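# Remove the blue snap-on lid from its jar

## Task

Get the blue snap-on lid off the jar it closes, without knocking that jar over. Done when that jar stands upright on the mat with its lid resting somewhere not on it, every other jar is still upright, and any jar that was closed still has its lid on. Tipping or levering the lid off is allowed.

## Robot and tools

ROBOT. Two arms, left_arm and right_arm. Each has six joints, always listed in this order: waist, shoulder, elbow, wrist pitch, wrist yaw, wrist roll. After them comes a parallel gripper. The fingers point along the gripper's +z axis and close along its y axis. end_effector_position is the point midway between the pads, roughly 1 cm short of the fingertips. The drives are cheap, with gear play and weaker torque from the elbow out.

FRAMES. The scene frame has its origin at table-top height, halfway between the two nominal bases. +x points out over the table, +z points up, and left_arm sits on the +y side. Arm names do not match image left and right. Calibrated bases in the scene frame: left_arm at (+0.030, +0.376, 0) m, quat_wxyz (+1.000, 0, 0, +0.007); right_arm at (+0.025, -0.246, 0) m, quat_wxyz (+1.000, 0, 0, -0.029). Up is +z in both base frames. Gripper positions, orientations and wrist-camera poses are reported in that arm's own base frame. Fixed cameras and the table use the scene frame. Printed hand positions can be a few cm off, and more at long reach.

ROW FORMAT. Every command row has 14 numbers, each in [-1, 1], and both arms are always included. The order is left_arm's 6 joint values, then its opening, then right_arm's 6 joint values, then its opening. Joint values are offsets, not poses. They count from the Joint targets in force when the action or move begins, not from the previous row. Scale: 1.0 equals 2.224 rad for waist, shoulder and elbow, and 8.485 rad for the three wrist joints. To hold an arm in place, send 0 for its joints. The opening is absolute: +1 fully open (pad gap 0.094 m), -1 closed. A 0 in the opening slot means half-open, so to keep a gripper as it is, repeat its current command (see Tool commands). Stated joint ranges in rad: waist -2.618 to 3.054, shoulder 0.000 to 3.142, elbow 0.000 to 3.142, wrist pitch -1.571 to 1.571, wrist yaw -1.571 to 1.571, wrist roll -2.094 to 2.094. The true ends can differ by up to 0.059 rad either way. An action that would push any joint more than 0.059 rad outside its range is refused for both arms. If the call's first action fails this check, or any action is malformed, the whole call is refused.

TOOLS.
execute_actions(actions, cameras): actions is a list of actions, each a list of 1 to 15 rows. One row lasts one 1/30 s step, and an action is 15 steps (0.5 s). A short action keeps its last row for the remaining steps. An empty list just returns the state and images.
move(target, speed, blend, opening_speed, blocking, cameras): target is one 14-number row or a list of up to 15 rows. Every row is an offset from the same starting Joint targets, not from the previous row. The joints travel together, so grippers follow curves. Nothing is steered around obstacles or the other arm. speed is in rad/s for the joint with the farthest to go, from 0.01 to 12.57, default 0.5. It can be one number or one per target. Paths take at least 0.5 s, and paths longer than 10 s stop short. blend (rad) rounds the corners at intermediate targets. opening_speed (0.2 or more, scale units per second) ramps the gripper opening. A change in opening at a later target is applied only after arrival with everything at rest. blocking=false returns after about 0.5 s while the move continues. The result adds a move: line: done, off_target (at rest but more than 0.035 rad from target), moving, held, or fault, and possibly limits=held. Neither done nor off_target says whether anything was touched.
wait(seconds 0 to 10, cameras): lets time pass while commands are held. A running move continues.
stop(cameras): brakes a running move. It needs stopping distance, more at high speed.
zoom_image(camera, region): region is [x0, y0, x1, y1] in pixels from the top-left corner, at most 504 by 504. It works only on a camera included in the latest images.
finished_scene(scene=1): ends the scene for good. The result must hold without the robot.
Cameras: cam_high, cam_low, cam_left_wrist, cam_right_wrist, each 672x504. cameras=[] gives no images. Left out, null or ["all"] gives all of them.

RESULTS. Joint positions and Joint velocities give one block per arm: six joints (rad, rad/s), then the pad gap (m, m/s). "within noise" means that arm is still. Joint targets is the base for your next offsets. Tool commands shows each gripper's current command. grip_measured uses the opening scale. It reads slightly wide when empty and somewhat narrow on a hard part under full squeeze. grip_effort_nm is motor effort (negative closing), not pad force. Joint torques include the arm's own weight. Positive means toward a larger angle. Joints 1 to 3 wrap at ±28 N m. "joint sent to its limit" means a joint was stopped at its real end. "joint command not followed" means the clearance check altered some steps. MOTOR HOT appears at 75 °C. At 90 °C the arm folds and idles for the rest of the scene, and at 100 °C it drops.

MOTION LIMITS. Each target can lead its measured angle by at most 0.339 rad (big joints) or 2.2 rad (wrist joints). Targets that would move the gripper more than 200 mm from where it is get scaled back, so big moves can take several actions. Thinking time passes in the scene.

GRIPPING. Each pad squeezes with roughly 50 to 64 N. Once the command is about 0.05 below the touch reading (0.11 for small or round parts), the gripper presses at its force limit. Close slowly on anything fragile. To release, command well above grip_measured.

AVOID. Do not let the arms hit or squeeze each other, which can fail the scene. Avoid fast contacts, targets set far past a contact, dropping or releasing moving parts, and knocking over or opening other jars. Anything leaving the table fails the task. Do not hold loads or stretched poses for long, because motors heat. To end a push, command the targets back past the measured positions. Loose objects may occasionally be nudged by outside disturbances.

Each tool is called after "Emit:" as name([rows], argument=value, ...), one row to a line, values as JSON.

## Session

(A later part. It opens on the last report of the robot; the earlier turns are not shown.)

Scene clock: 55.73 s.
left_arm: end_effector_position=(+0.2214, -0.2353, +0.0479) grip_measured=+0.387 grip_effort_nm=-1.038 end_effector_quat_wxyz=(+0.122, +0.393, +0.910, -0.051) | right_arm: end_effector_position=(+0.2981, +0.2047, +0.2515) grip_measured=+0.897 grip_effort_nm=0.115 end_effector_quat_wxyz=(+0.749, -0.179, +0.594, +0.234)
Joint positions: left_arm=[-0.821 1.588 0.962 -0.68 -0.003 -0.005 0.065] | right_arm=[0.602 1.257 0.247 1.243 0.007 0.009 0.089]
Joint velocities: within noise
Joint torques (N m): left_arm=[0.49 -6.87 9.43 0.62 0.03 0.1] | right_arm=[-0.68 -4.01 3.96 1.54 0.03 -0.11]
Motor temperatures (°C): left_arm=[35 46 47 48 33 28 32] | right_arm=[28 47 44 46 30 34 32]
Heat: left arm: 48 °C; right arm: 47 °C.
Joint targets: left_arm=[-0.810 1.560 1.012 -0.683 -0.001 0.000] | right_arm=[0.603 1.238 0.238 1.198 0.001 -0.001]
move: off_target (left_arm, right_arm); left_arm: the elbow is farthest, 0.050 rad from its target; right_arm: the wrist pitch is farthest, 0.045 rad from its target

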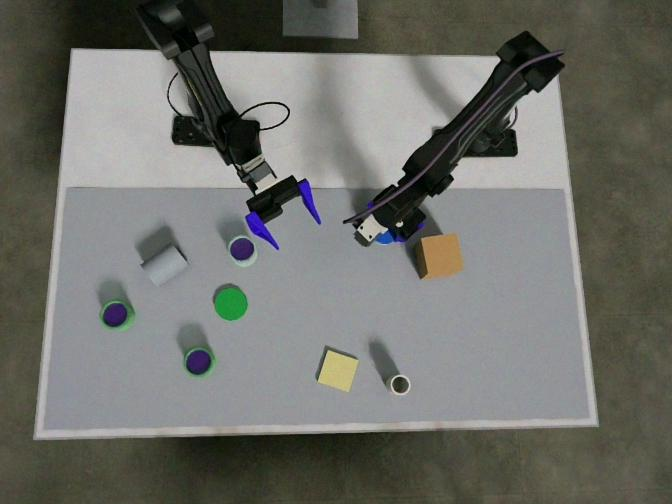

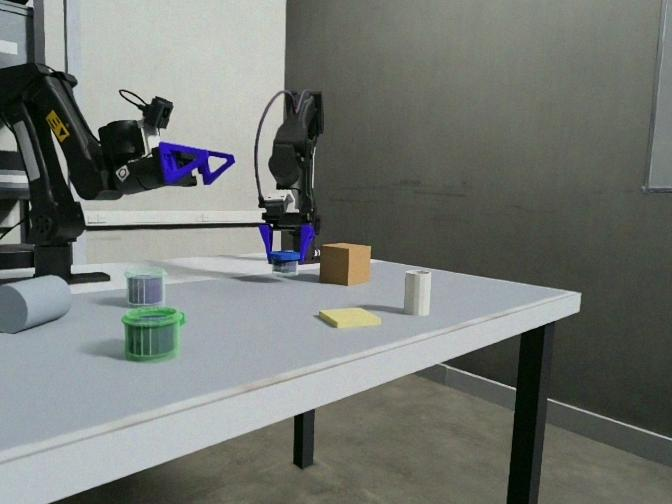

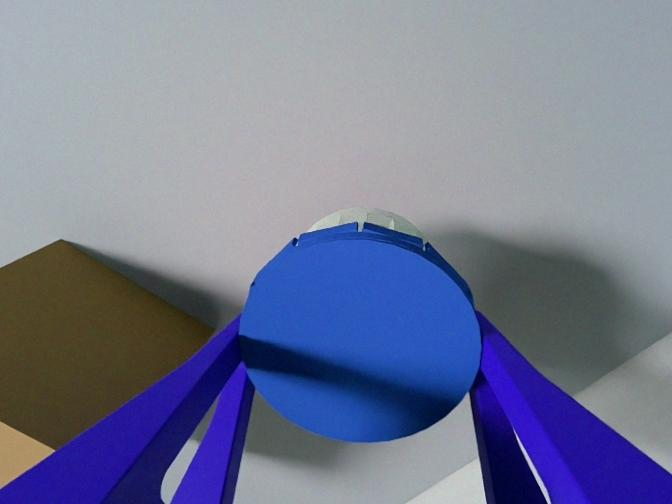

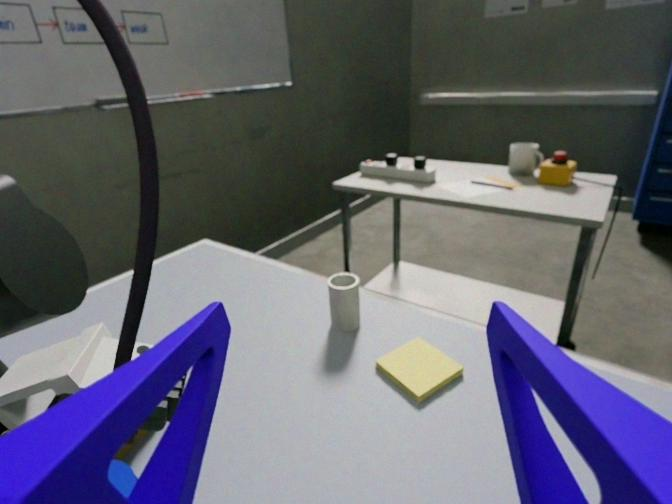

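Emit:
move(target=[0,-0.0202,0.3161,-0.0904,0,0,0.25,0,0,0,0,0,0,0.9], speed=0.5)

Emit:
zoom_image(camera="cam_low", region=[210, 80, 380, 220])

Scene clock: 58.33 s.
left_arm: end_effector_position=(+0.2134, -0.2268, +0.2282) grip_measured=+0.387 grip_effort_nm=-1.043 end_effector_quat_wxyz=(+0.110, +0.394, +0.911, -0.046) | right_arm: end_effector_position=(+0.2981, +0.2047, +0.2515) grip_measured=+0.897 grip_effort_nm=0.125 end_effector_quat_wxyz=(+0.749, -0.179, +0.594, +0.234)
Joint positions: left_arm=[-0.821 1.555 1.667 -1.444 -0.003 -0.005 0.065] | right_arm=[0.602 1.257 0.247 1.243 0.007 0.009 0.089]
Joint velocities: within noise
Joint torques (N m): left_arm=[0.51 -7.65 9.1 0.55 0.05 0.06] | right_arm=[-0.43 -3.96 4.27 1.51 -0.01 -0.11]
Motor temperatures (°C): left_arm=[35 46 47 48 33 28 32] | right_arm=[28 47 44 45 30 34 32]
Heat: left arm: 48 °C; right arm: 47 °C.
Joint targets: left_arm=[-0.810 1.515 1.715 -1.451 -0.001 0.000] | right_arm=[0.603 1.238 0.238 1.198 0.001 -0.001]
move: off_target (left_arm, right_arm); left_arm: the elbow is farthest, 0.048 rad from its target; right_arm: the wrist pitch is farthest, 0.045 rad from its target

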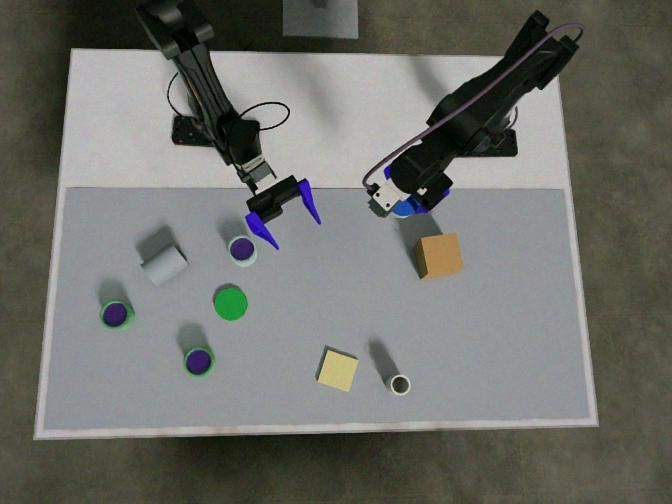

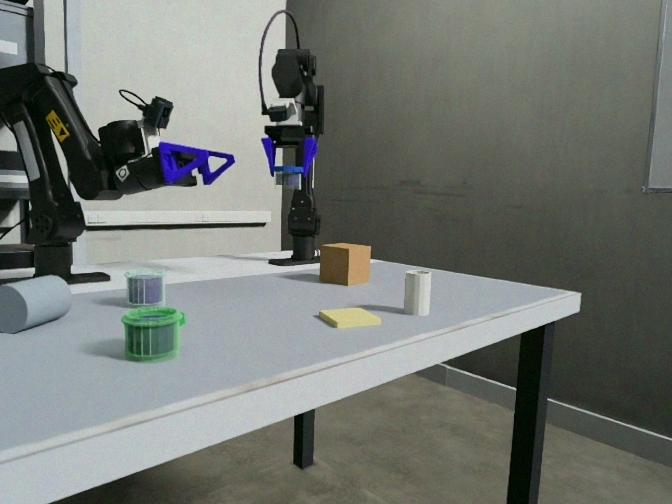

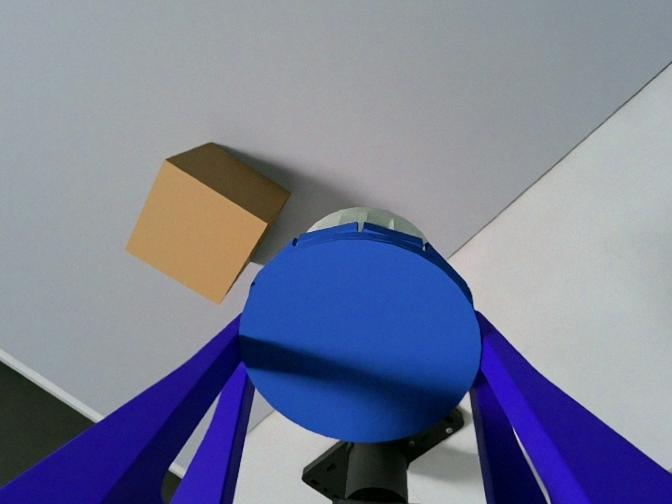

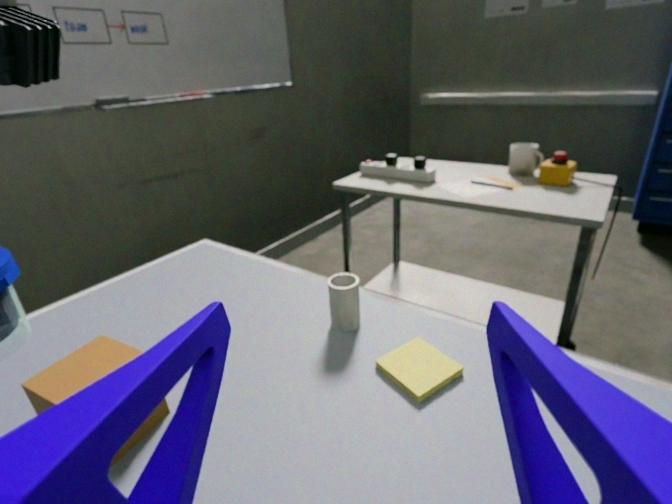

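Scaled by 2.965 from the camera's 672x504 image, which has a finer 960x720 frame.

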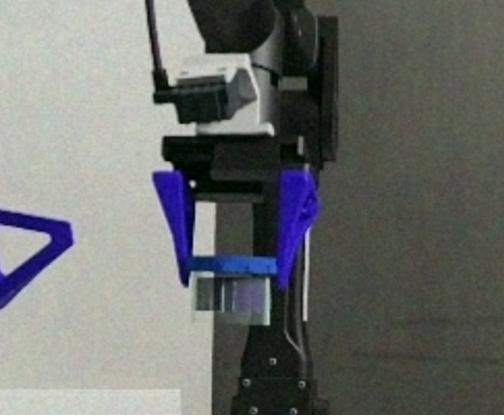

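Emit:
move([
  [0,0,0,0,0,0,0.25,0,0.036,-0.0216,0.0082,0,0,1],
  [0,0,0,0,0,0,0.25,0.21,0.036,-0.0216,0.0082,0,0,1],
  [0,0,0,0,0,0,0.25,0.21,0.1434,0.0459,0.0273,0,0,1],
], speed=[0.4,0.5,0.3])

Emit:
zoom_image(camera="cam_low", region=[180, 100, 350, 240])

Scene clock: 63.47 s.
left_arm: end_effector_position=(+0.2132, -0.2269, +0.2282) grip_measured=+0.387 grip_effort_nm=-1.038 end_effector_quat_wxyz=(+0.110, +0.394, +0.911, -0.047) | right_arm: end_effector_position=(+0.1891, +0.3499, +0.2006) grip_measured=+0.997 grip_effort_nm=0.115 end_effector_quat_wxyz=(+0.643, -0.338, +0.569, +0.385)
Joint positions: left_arm=[-0.821 1.555 1.667 -1.444 -0.002 -0.005 0.065] | right_arm=[1.072 1.553 0.31 1.368 -0.003 0.004 0.094]
Joint velocities: within noise
Joint torques (N m): left_arm=[0.47 -7.49 9.02 0.53 0.03 0.06] | right_arm=[0.21 -3.43 6.48 2.7 0.05 -0.08]
Motor temperatures (°C): left_arm=[35 46 47 48 33 28 32] | right_arm=[28 47 43 46 30 34 31]
Heat: left arm: 48 °C; right arm: 47 °C.
Joint targets: left_arm=[-0.810 1.515 1.715 -1.451 -0.001 0.000] | right_arm=[1.070 1.557 0.340 1.429 0.001 -0.001]
move: off_target (left_arm, right_arm); left_arm: the elbow is farthest, 0.048 rad from its target; right_arm: the wrist pitch is farthest, 0.062 rad from its target

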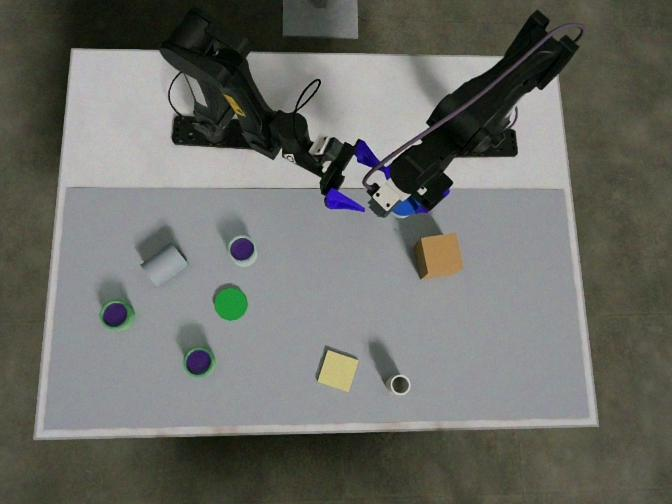

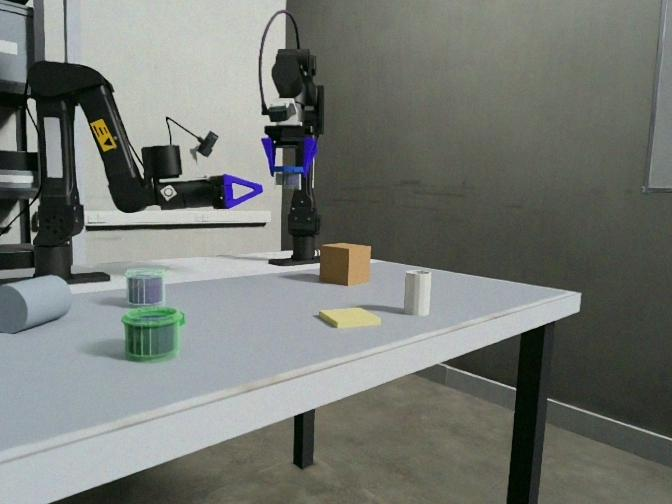

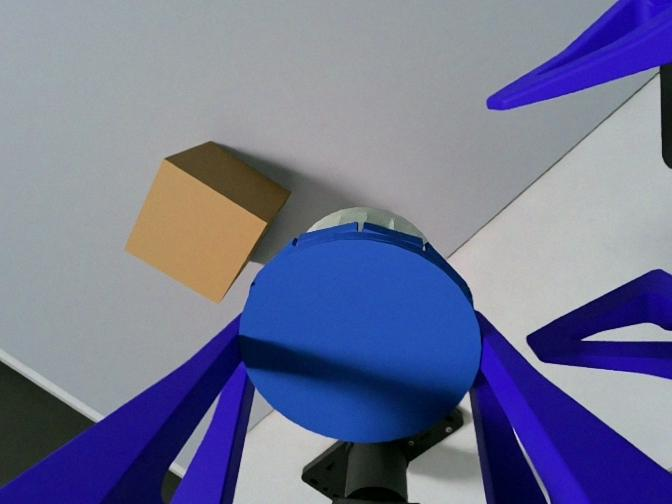

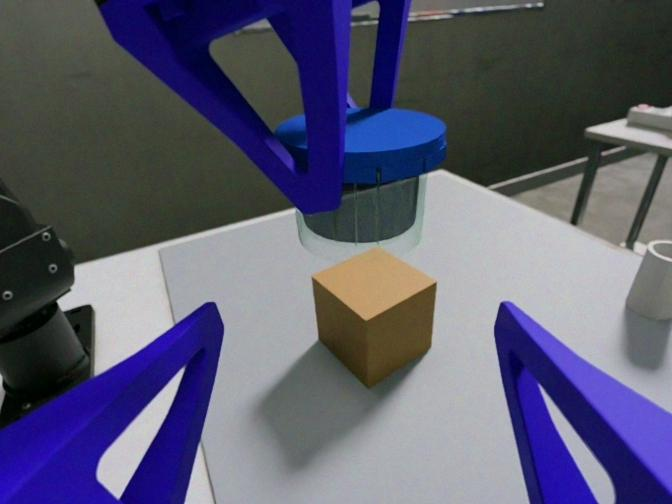

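Scaled by 2.965 from the camera's 672x504 image, which has a finer 960x720 frame.

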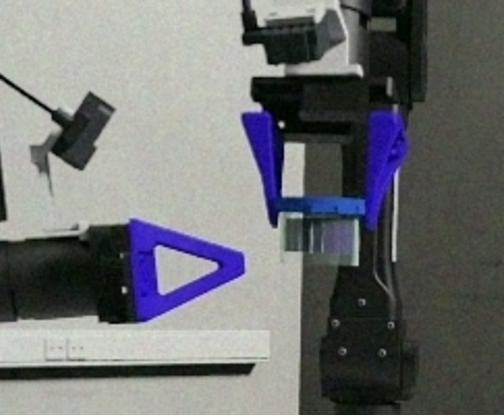

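Emit:
move(target=[0,0,0,0,0,0,0.25,0,0.0989,0.0935,0.0093,0,0,1], speed=0.2)

Emit:
zoom_image(camera="cam_low", region=[210, 110, 340, 220])

Scene clock: 66.50 s.
left_arm: end_effector_position=(+0.2132, -0.2269, +0.2282) grip_measured=+0.387 grip_effort_nm=-1.043 end_effector_quat_wxyz=(+0.110, +0.394, +0.911, -0.047) | right_arm: end_effector_position=(+0.2146, +0.3956, +0.2117) grip_measured=+0.997 grip_effort_nm=0.129 end_effector_quat_wxyz=(+0.663, -0.323, +0.547, +0.396)
Joint positions: left_arm=[-0.821 1.555 1.667 -1.444 -0.002 -0.005 0.065] | right_arm=[1.072 1.77 0.518 1.446 0 0.004 0.094]
Joint velocities: within noise
Joint torques (N m): left_arm=[0.53 -7.47 8.99 0.53 0.08 0.11] | right_arm=[0.5 -5.37 6.45 2.66 0.02 -0.11]
Motor temperatures (°C): left_arm=[35 46 47 47 32 28 32] | right_arm=[28 47 43 46 30 34 31]
Heat: left arm: 47 °C; right arm: 47 °C.
Joint targets: left_arm=[-0.810 1.515 1.715 -1.451 -0.001 0.000] | right_arm=[1.070 1.777 0.548 1.508 0.001 -0.001]
move: off_target (left_arm, right_arm); left_arm: the elbow is farthest, 0.048 rad from its target; right_arm: the wrist pitch is farthest, 0.062 rad from its target

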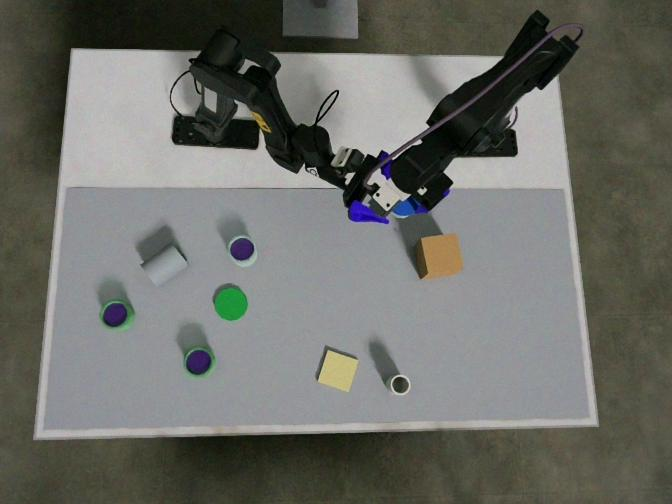

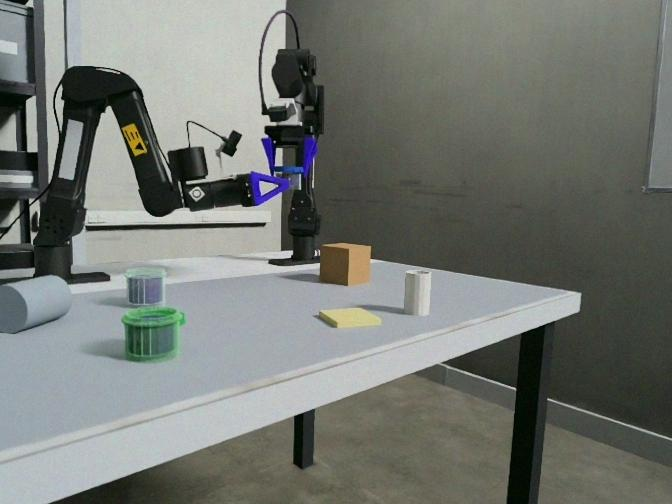

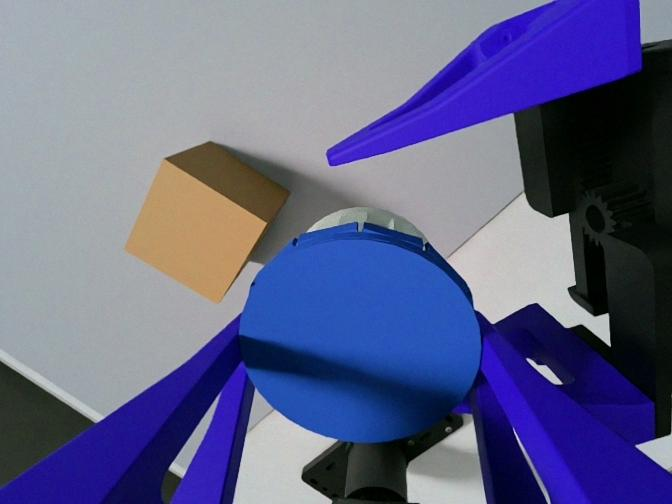

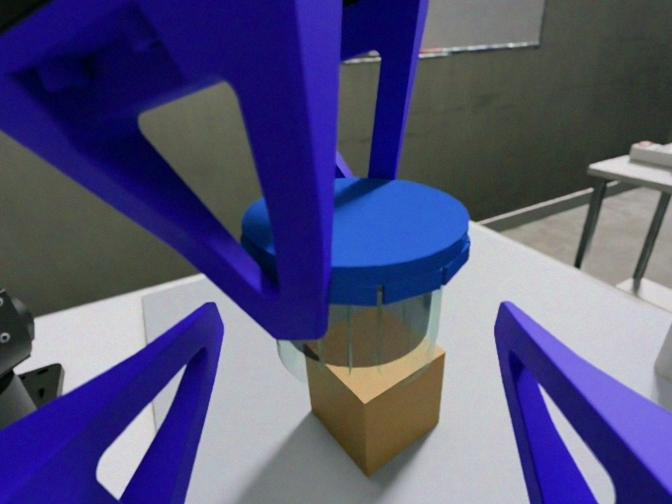

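Scaled by 3.877 from the camera's 672x504 image, which has a finer 960x720 frame.

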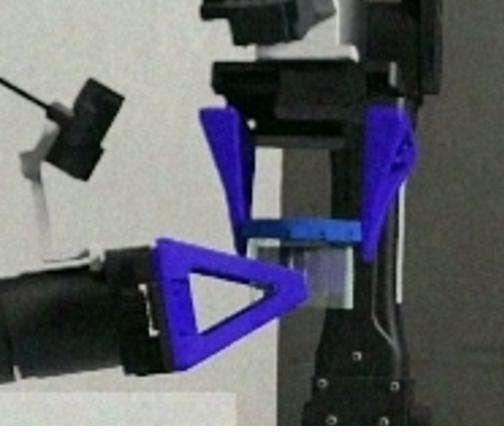

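Emit:
move(target=[0,0,0,0,0,-0.0283,0.25,0,0,0,0,0,0,1], speed=0.2)

Emit:
zoom_image(camera="cam_low", region=[210, 110, 340, 220])

Scene clock: 70.23 s.
left_arm: end_effector_position=(+0.2128, -0.2273, +0.2282) grip_measured=+0.387 grip_effort_nm=-1.043 end_effector_quat_wxyz=(+0.103, +0.288, +0.950, -0.060) | right_arm: end_effector_position=(+0.2151, +0.3952, +0.2121) grip_measured=+0.997 grip_effort_nm=0.120 end_effector_quat_wxyz=(+0.664, -0.322, +0.547, +0.395)
Joint positions: left_arm=[-0.821 1.555 1.667 -1.444 0.001 -0.232 0.065] | right_arm=[1.072 1.77 0.518 1.447 0.004 0.004 0.094]
Joint velocities: within noise
Joint torques (N m): left_arm=[0.5 -7.43 9.02 0.53 0.03 -0.12] | right_arm=[0.43 -5.12 6.6 2.67 0.06 -0.11]
Motor temperatures (°C): left_arm=[35 46 47 47 32 28 33] | right_arm=[28 47 43 48 30 34 31]
Heat: left arm: 47 °C; right arm: 48 °C.
Joint targets: left_arm=[-0.810 1.515 1.715 -1.451 -0.001 -0.240] | right_arm=[1.070 1.777 0.548 1.508 0.001 -0.001]
move: off_target (left_arm, right_arm); left_arm: the elbow is farthest, 0.048 rad from its target; right_arm: the wrist pitch is farthest, 0.061 rad from its target

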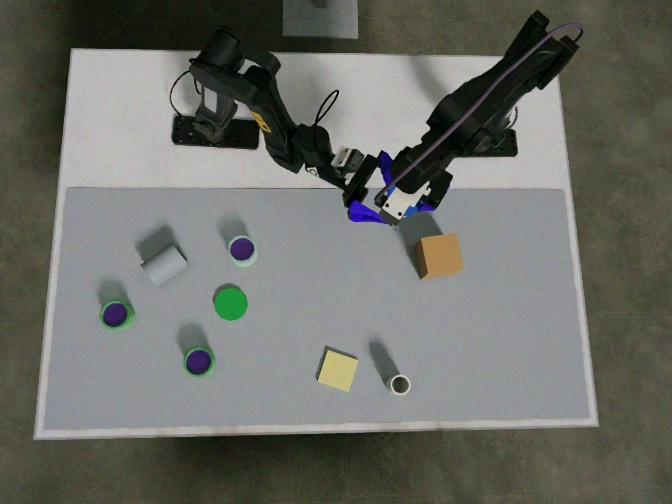

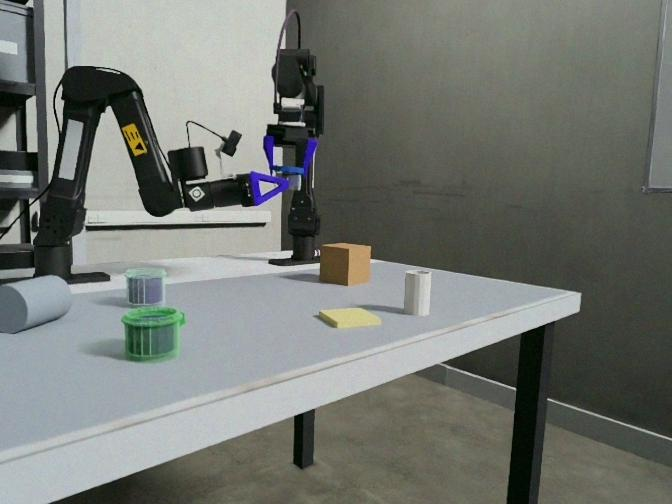

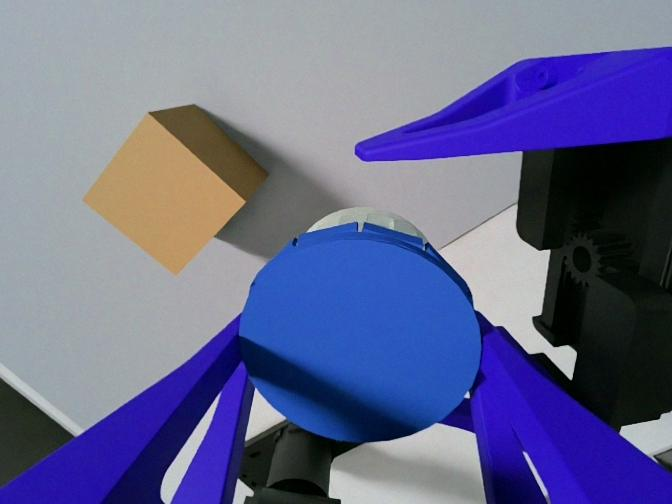

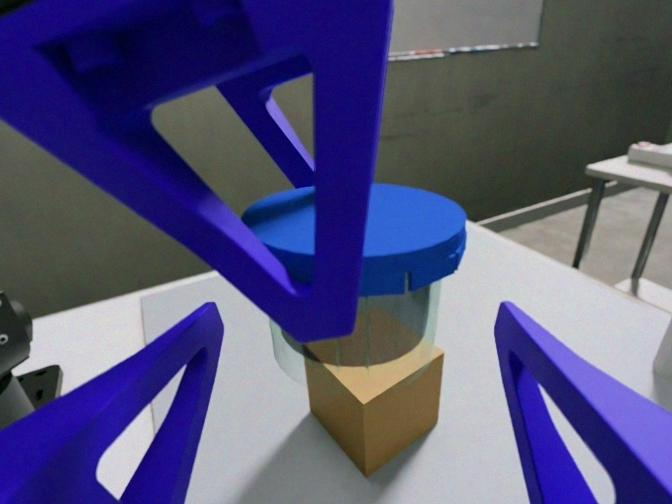

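Scaled by 3.877 from the camera's 672x504 image, which has a finer 960x720 frame.

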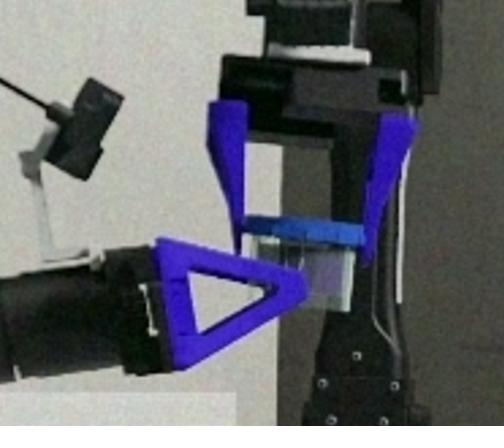

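Emit:
move(target=[0,0,0,0,0,0,0.25,0,0,0,0,0,0,0.2], opening_speed=0.5)

Emit:
zoom_image(camera="cam_low", region=[210, 110, 340, 220])

Scene clock: 72.37 s.
left_arm: end_effector_position=(+0.2128, -0.2273, +0.2282) grip_measured=+0.387 grip_effort_nm=-1.043 end_effector_quat_wxyz=(+0.103, +0.287, +0.950, -0.060) | right_arm: end_effector_position=(+0.2148, +0.3954, +0.2121) grip_measured=+0.207 grip_effort_nm=-0.413 end_effector_quat_wxyz=(+0.664, -0.322, +0.547, +0.396)
Joint positions: left_arm=[-0.821 1.555 1.667 -1.444 0.001 -0.234 0.065] | right_arm=[1.072 1.77 0.518 1.447 0.002 0.006 0.057]
Joint velocities: within noise
Joint torques (N m): left_arm=[0.54 -7.56 8.96 0.52 0.07 -0.1] | right_arm=[0.23 -4.98 6.53 2.67 0.01 -0.12]
Motor temperatures (°C): left_arm=[35 46 47 47 32 28 33] | right_arm=[28 47 43 48 30 34 31]
Heat: left arm: 47 °C; right arm: 48 °C.
Joint targets: left_arm=[-0.810 1.515 1.715 -1.451 -0.001 -0.240] | right_arm=[1.070 1.777 0.548 1.508 0.001 -0.001]
move: off_target (left_arm, right_arm); left_arm: the elbow is farthest, 0.048 rad from its target; right_arm: the wrist pitch is farthest, 0.061 rad from its target

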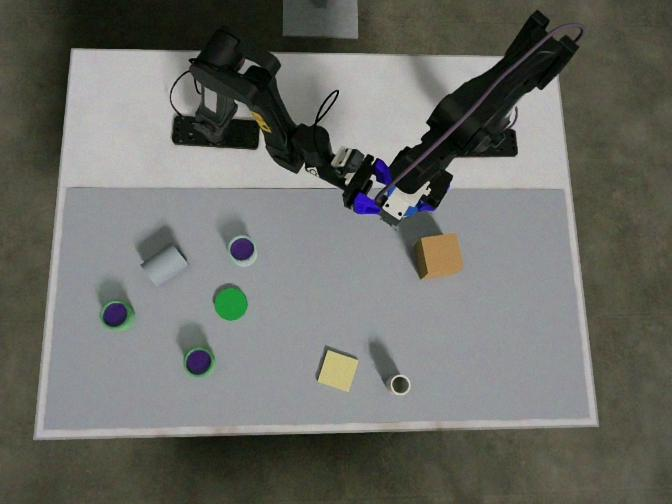

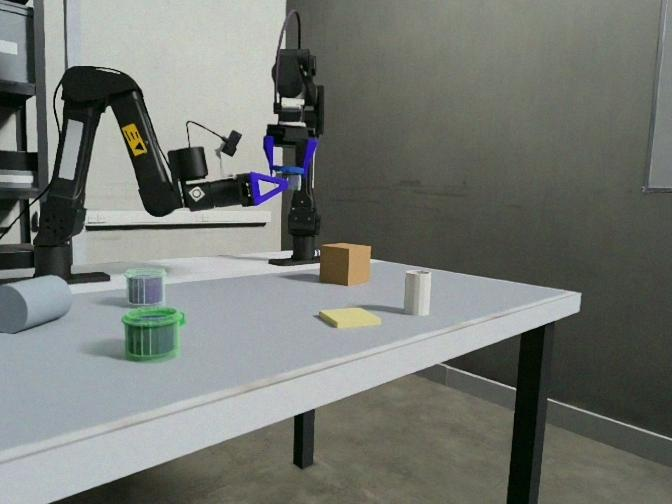

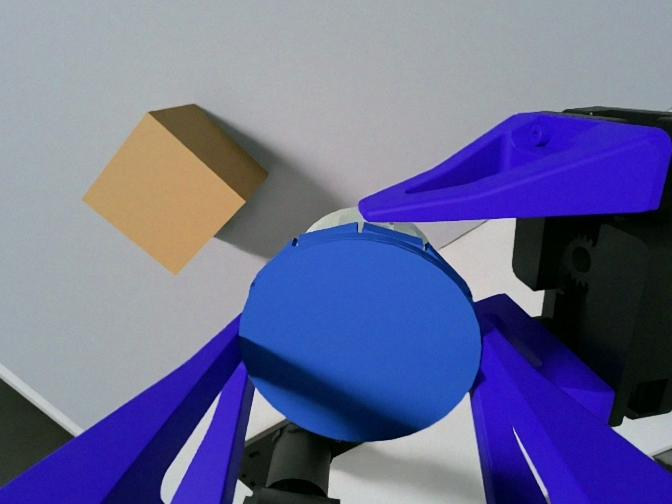

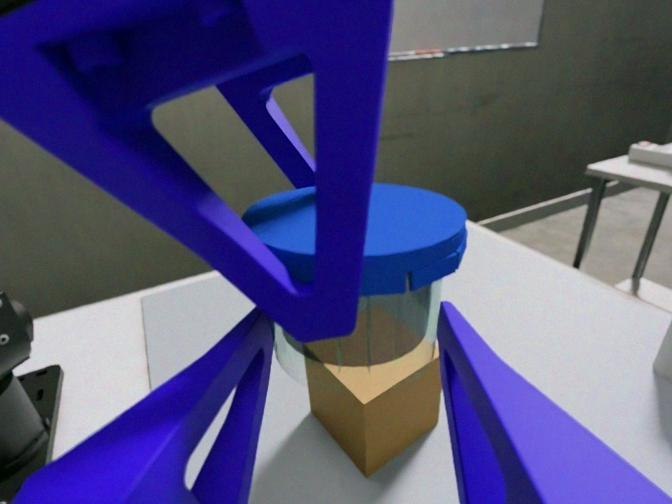

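Scaled by 3.877 from the camera's 672x504 image, which has a finer 960x720 frame.

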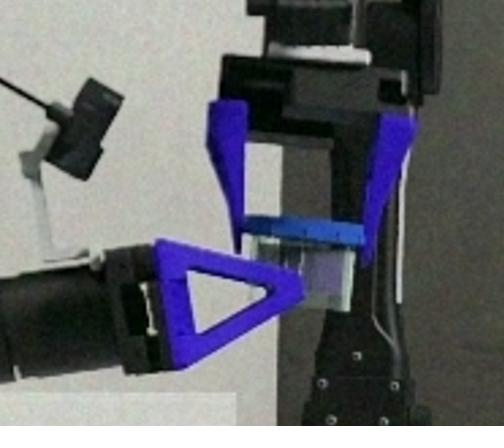

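Emit:
move([
  [0,0,0,0,0,0,0.25,0,0,0,0,0,0,0.05],
  [0,-0.0758,-0.0809,0.0266,0,0,0.25,0,0,0,0,0,0,0.05],
], speed=0.15, opening_speed=0.5)

Emit:
zoom_image(camera="cam_low", region=[210, 110, 340, 220])

Scene clock: 78.20 s.
left_arm: end_effector_position=(+0.2107, -0.2247, +0.2389) grip_measured=+0.387 grip_effort_nm=-1.043 end_effector_quat_wxyz=(+0.169, +0.278, +0.940, -0.100) | right_arm: end_effector_position=(+0.2121, +0.3973, +0.2221) grip_measured=+0.175 grip_effort_nm=-1.043 end_effector_quat_wxyz=(+0.674, -0.323, +0.530, +0.400)
Joint positions: left_arm=[-0.821 1.405 1.526 -1.296 0 -0.246 0.065] | right_arm=[1.075 1.77 0.529 1.472 -0.009 -0.01 0.055]
Joint velocities: within noise
Joint torques (N m): left_arm=[0.42 -8.01 6.2 1.78 0.05 0.03] | right_arm=[0.05 -5.2 5.63 2.41 0.08 0.06]
Motor temperatures (°C): left_arm=[35 46 47 46 32 28 33] | right_arm=[28 47 43 49 30 34 31]
Heat: left arm: 47 °C; right arm: 49 °C.
Joint targets: left_arm=[-0.810 1.347 1.535 -1.225 -0.001 -0.240] | right_arm=[1.070 1.777 0.548 1.508 0.001 -0.001]
move: off_target (left_arm, right_arm); left_arm: the wrist pitch is farthest, 0.071 rad from its target; right_arm: the wrist pitch is farthest, 0.036 rad from its target

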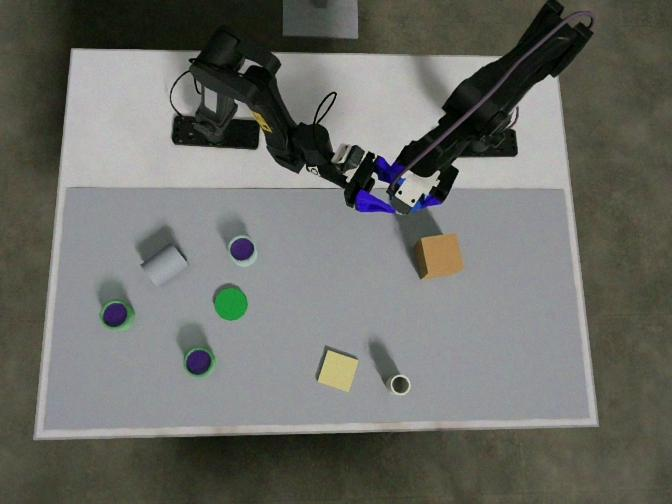

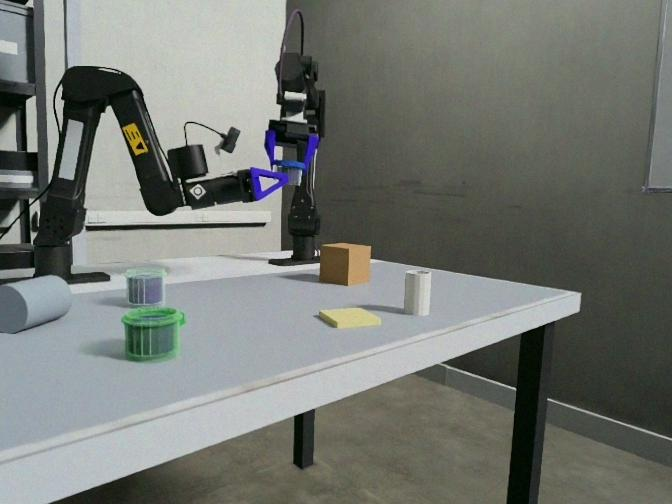

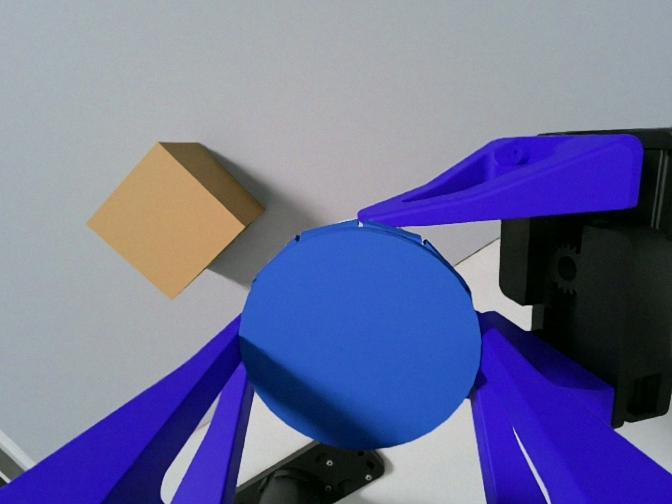

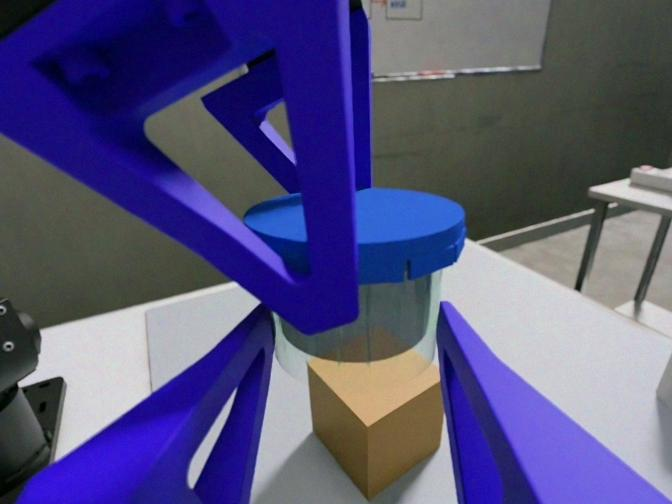

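Scaled by 3.877 from the camera's 672x504 image, which has a finer 960x720 frame.

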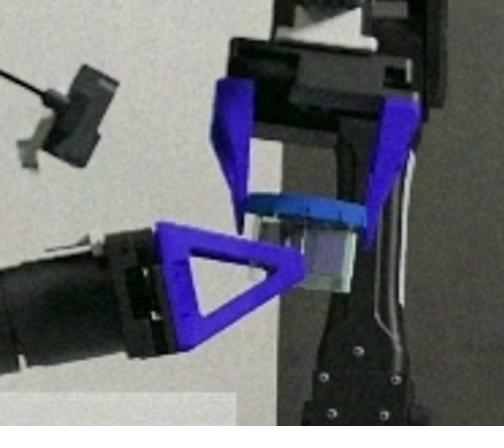

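Emit:
zoom_image(camera="cam_right_wrist", region=[220, 160, 500, 400])

Emit:
zoom_image(camera="cam_left_wrist", region=[220, 180, 500, 400])

Scaled by 1.800 from the camera's 672x504 image, which has a finer 960x720 frame.

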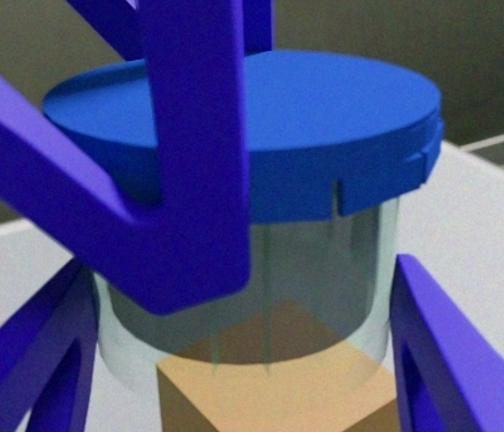

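Scaled by 1.800 from the camera's 672x504 image, which has a finer 960x720 frame.

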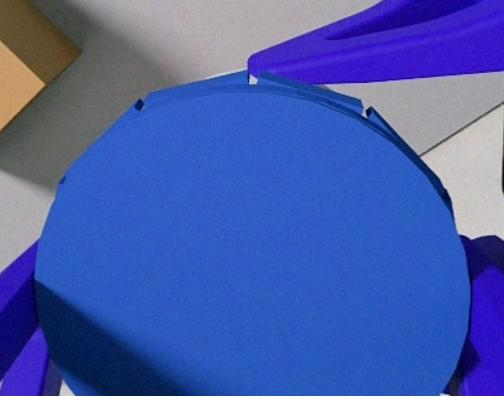

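Emit:
move(target=[0,-0.0121,0.0427,-0.0029,0,0,0.25,0,0,0,0,0,0,0.05], speed=0.12)

Emit:
zoom_image(camera="cam_low", region=[210, 90, 340, 200])

Scene clock: 80.27 s.
left_arm: end_effector_position=(+0.2111, -0.2258, +0.2548) grip_measured=+0.387 grip_effort_nm=-1.048 end_effector_quat_wxyz=(+0.190, +0.278, +0.935, -0.113) | right_arm: end_effector_position=(+0.2111, +0.3966, +0.2377) grip_measured=+0.175 grip_effort_nm=-1.048 end_effector_quat_wxyz=(+0.689, -0.311, +0.511, +0.409)
Joint positions: left_arm=[-0.821 1.384 1.555 -1.296 0.003 -0.244 0.065] | right_arm=[1.078 1.768 0.541 1.515 -0.004 -0.01 0.055]
Joint velocities: within noise
Joint torques (N m): left_arm=[0.51 -8.17 11.32 1.57 0.05 0.04] | right_arm=[-0.05 -5.27 4.7 1.9 0.03 0.03]
Motor temperatures (°C): left_arm=[35 46 47 47 32 28 33] | right_arm=[28 47 43 49 30 34 32]
Heat: left arm: 47 °C; right arm: 49 °C.
Joint targets: left_arm=[-0.810 1.320 1.630 -1.249 -0.001 -0.240] | right_arm=[1.070 1.777 0.548 1.508 0.001 -0.001]
move: off_target (left_arm); left_arm: the elbow is farthest, 0.075 rad from its target

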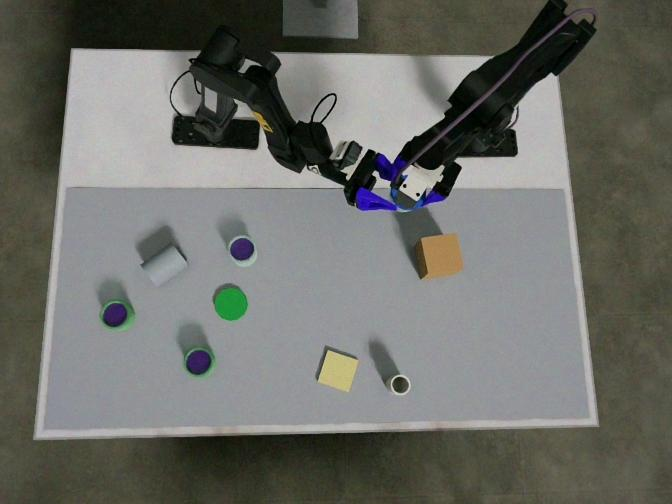

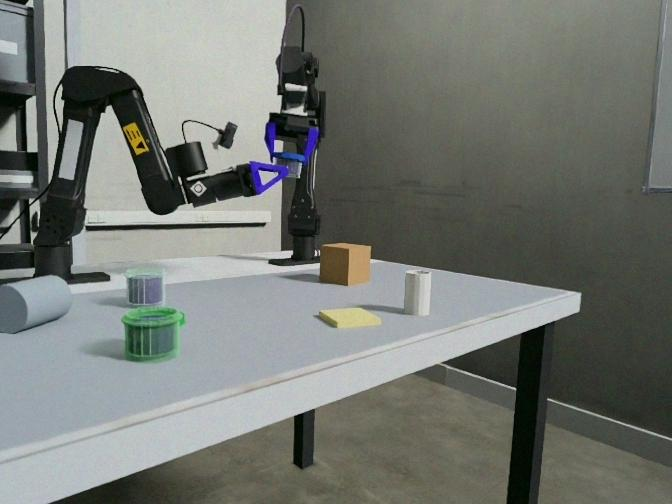

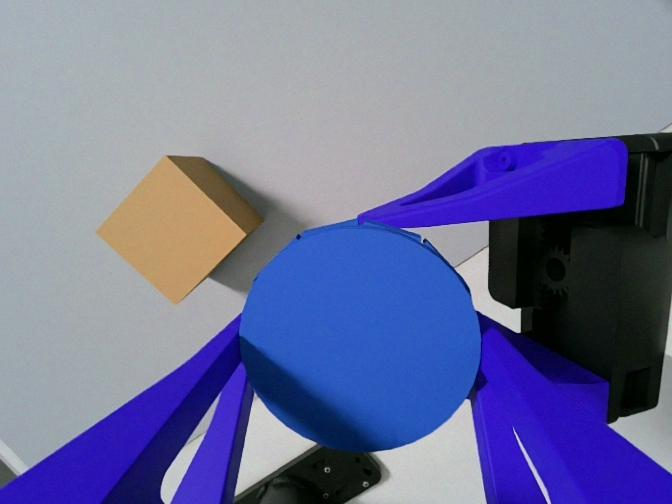

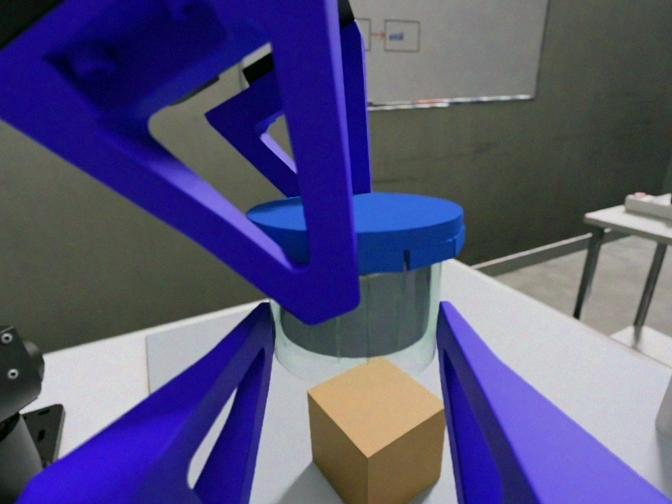

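Scaled by 3.877 from the camera's 672x504 image, which has a finer 960x720 frame.

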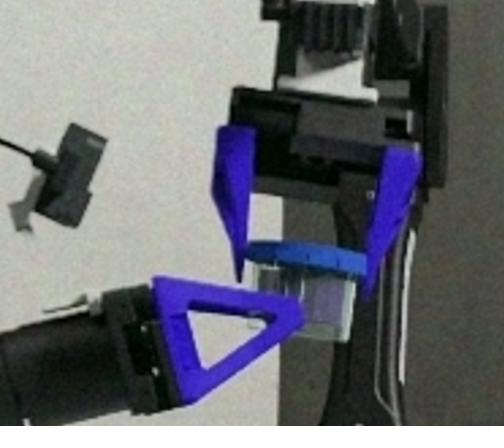

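Emit:
move([
  [0,0.0877,0.0382,-0.0238,0,0,0.25,0,0,0,0,0,0,0.05],
  [0,0.0877,0.0382,-0.0238,0,0,0.25,0,0,0,0,0,0,1],
], speed=0.2, opening_speed=0.8)

Emit:
zoom_image(camera="cam_low", region=[210, 110, 340, 220])

Scene clock: 85.87 s.
left_arm: end_effector_position=(+0.2113, -0.2254, +0.2394) grip_measured=+0.386 grip_effort_nm=-1.043 end_effector_quat_wxyz=(+0.119, +0.284, +0.949, -0.071) | right_arm: end_effector_position=(+0.2148, +0.3979, +0.2299) grip_measured=+0.997 grip_effort_nm=0.125 end_effector_quat_wxyz=(+0.683, -0.314, +0.521, +0.405)
Joint positions: left_arm=[-0.819 1.525 1.675 -1.444 0.003 -0.238 0.065] | right_arm=[1.07 1.78 0.544 1.5 -0.009 -0.005 0.094]
Joint velocities: within noise
Joint torques (N m): left_arm=[0.5 -4.75 8.35 0.62 0.04 -0.07] | right_arm=[-0.23 -6.58 4.52 2.12 0.05 0]
Motor temperatures (°C): left_arm=[35 46 47 46 32 28 33] | right_arm=[28 47 43 48 30 33 32]
Heat: left arm: 47 °C; right arm: 48 °C.
Joint targets: left_arm=[-0.810 1.515 1.715 -1.451 -0.001 -0.240] | right_arm=[1.070 1.777 0.548 1.508 0.001 -0.001]
move: off_target (left_arm); left_arm: the elbow is farthest, 0.040 rad from its target

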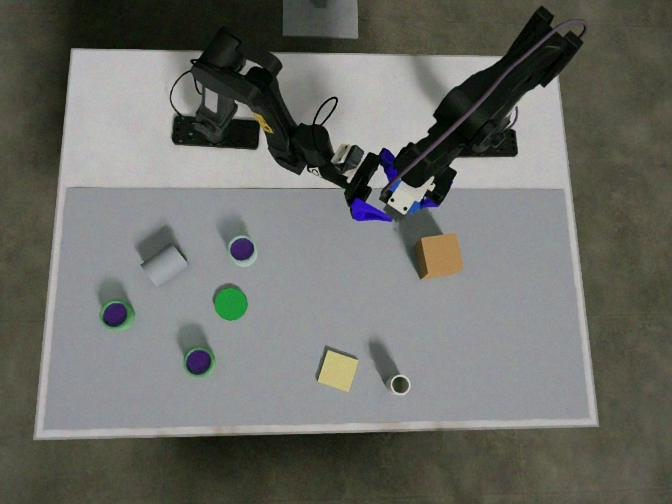

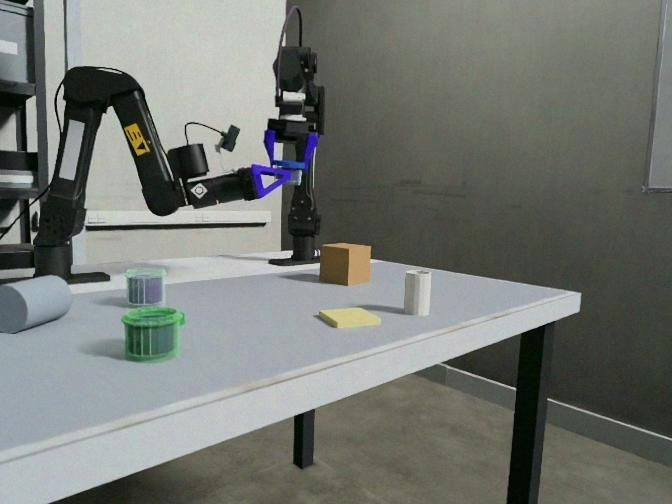

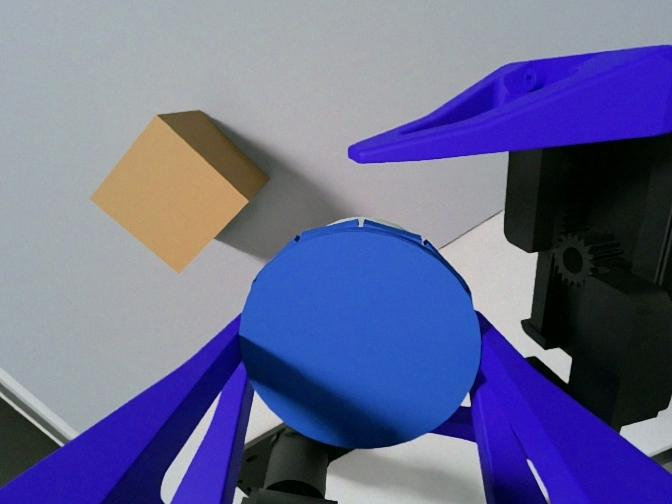

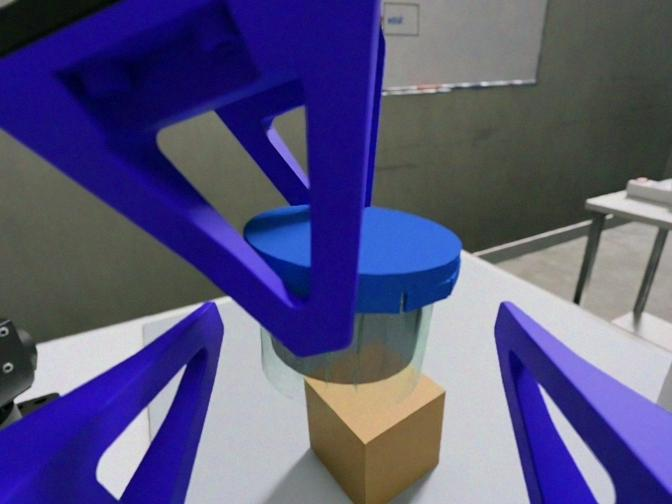

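Scaled by 3.877 from the camera's 672x504 image, which has a finer 960x720 frame.

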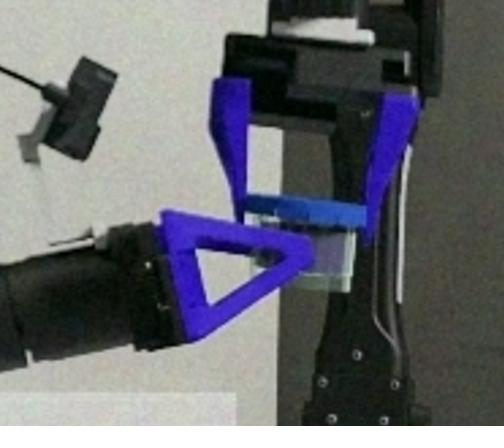

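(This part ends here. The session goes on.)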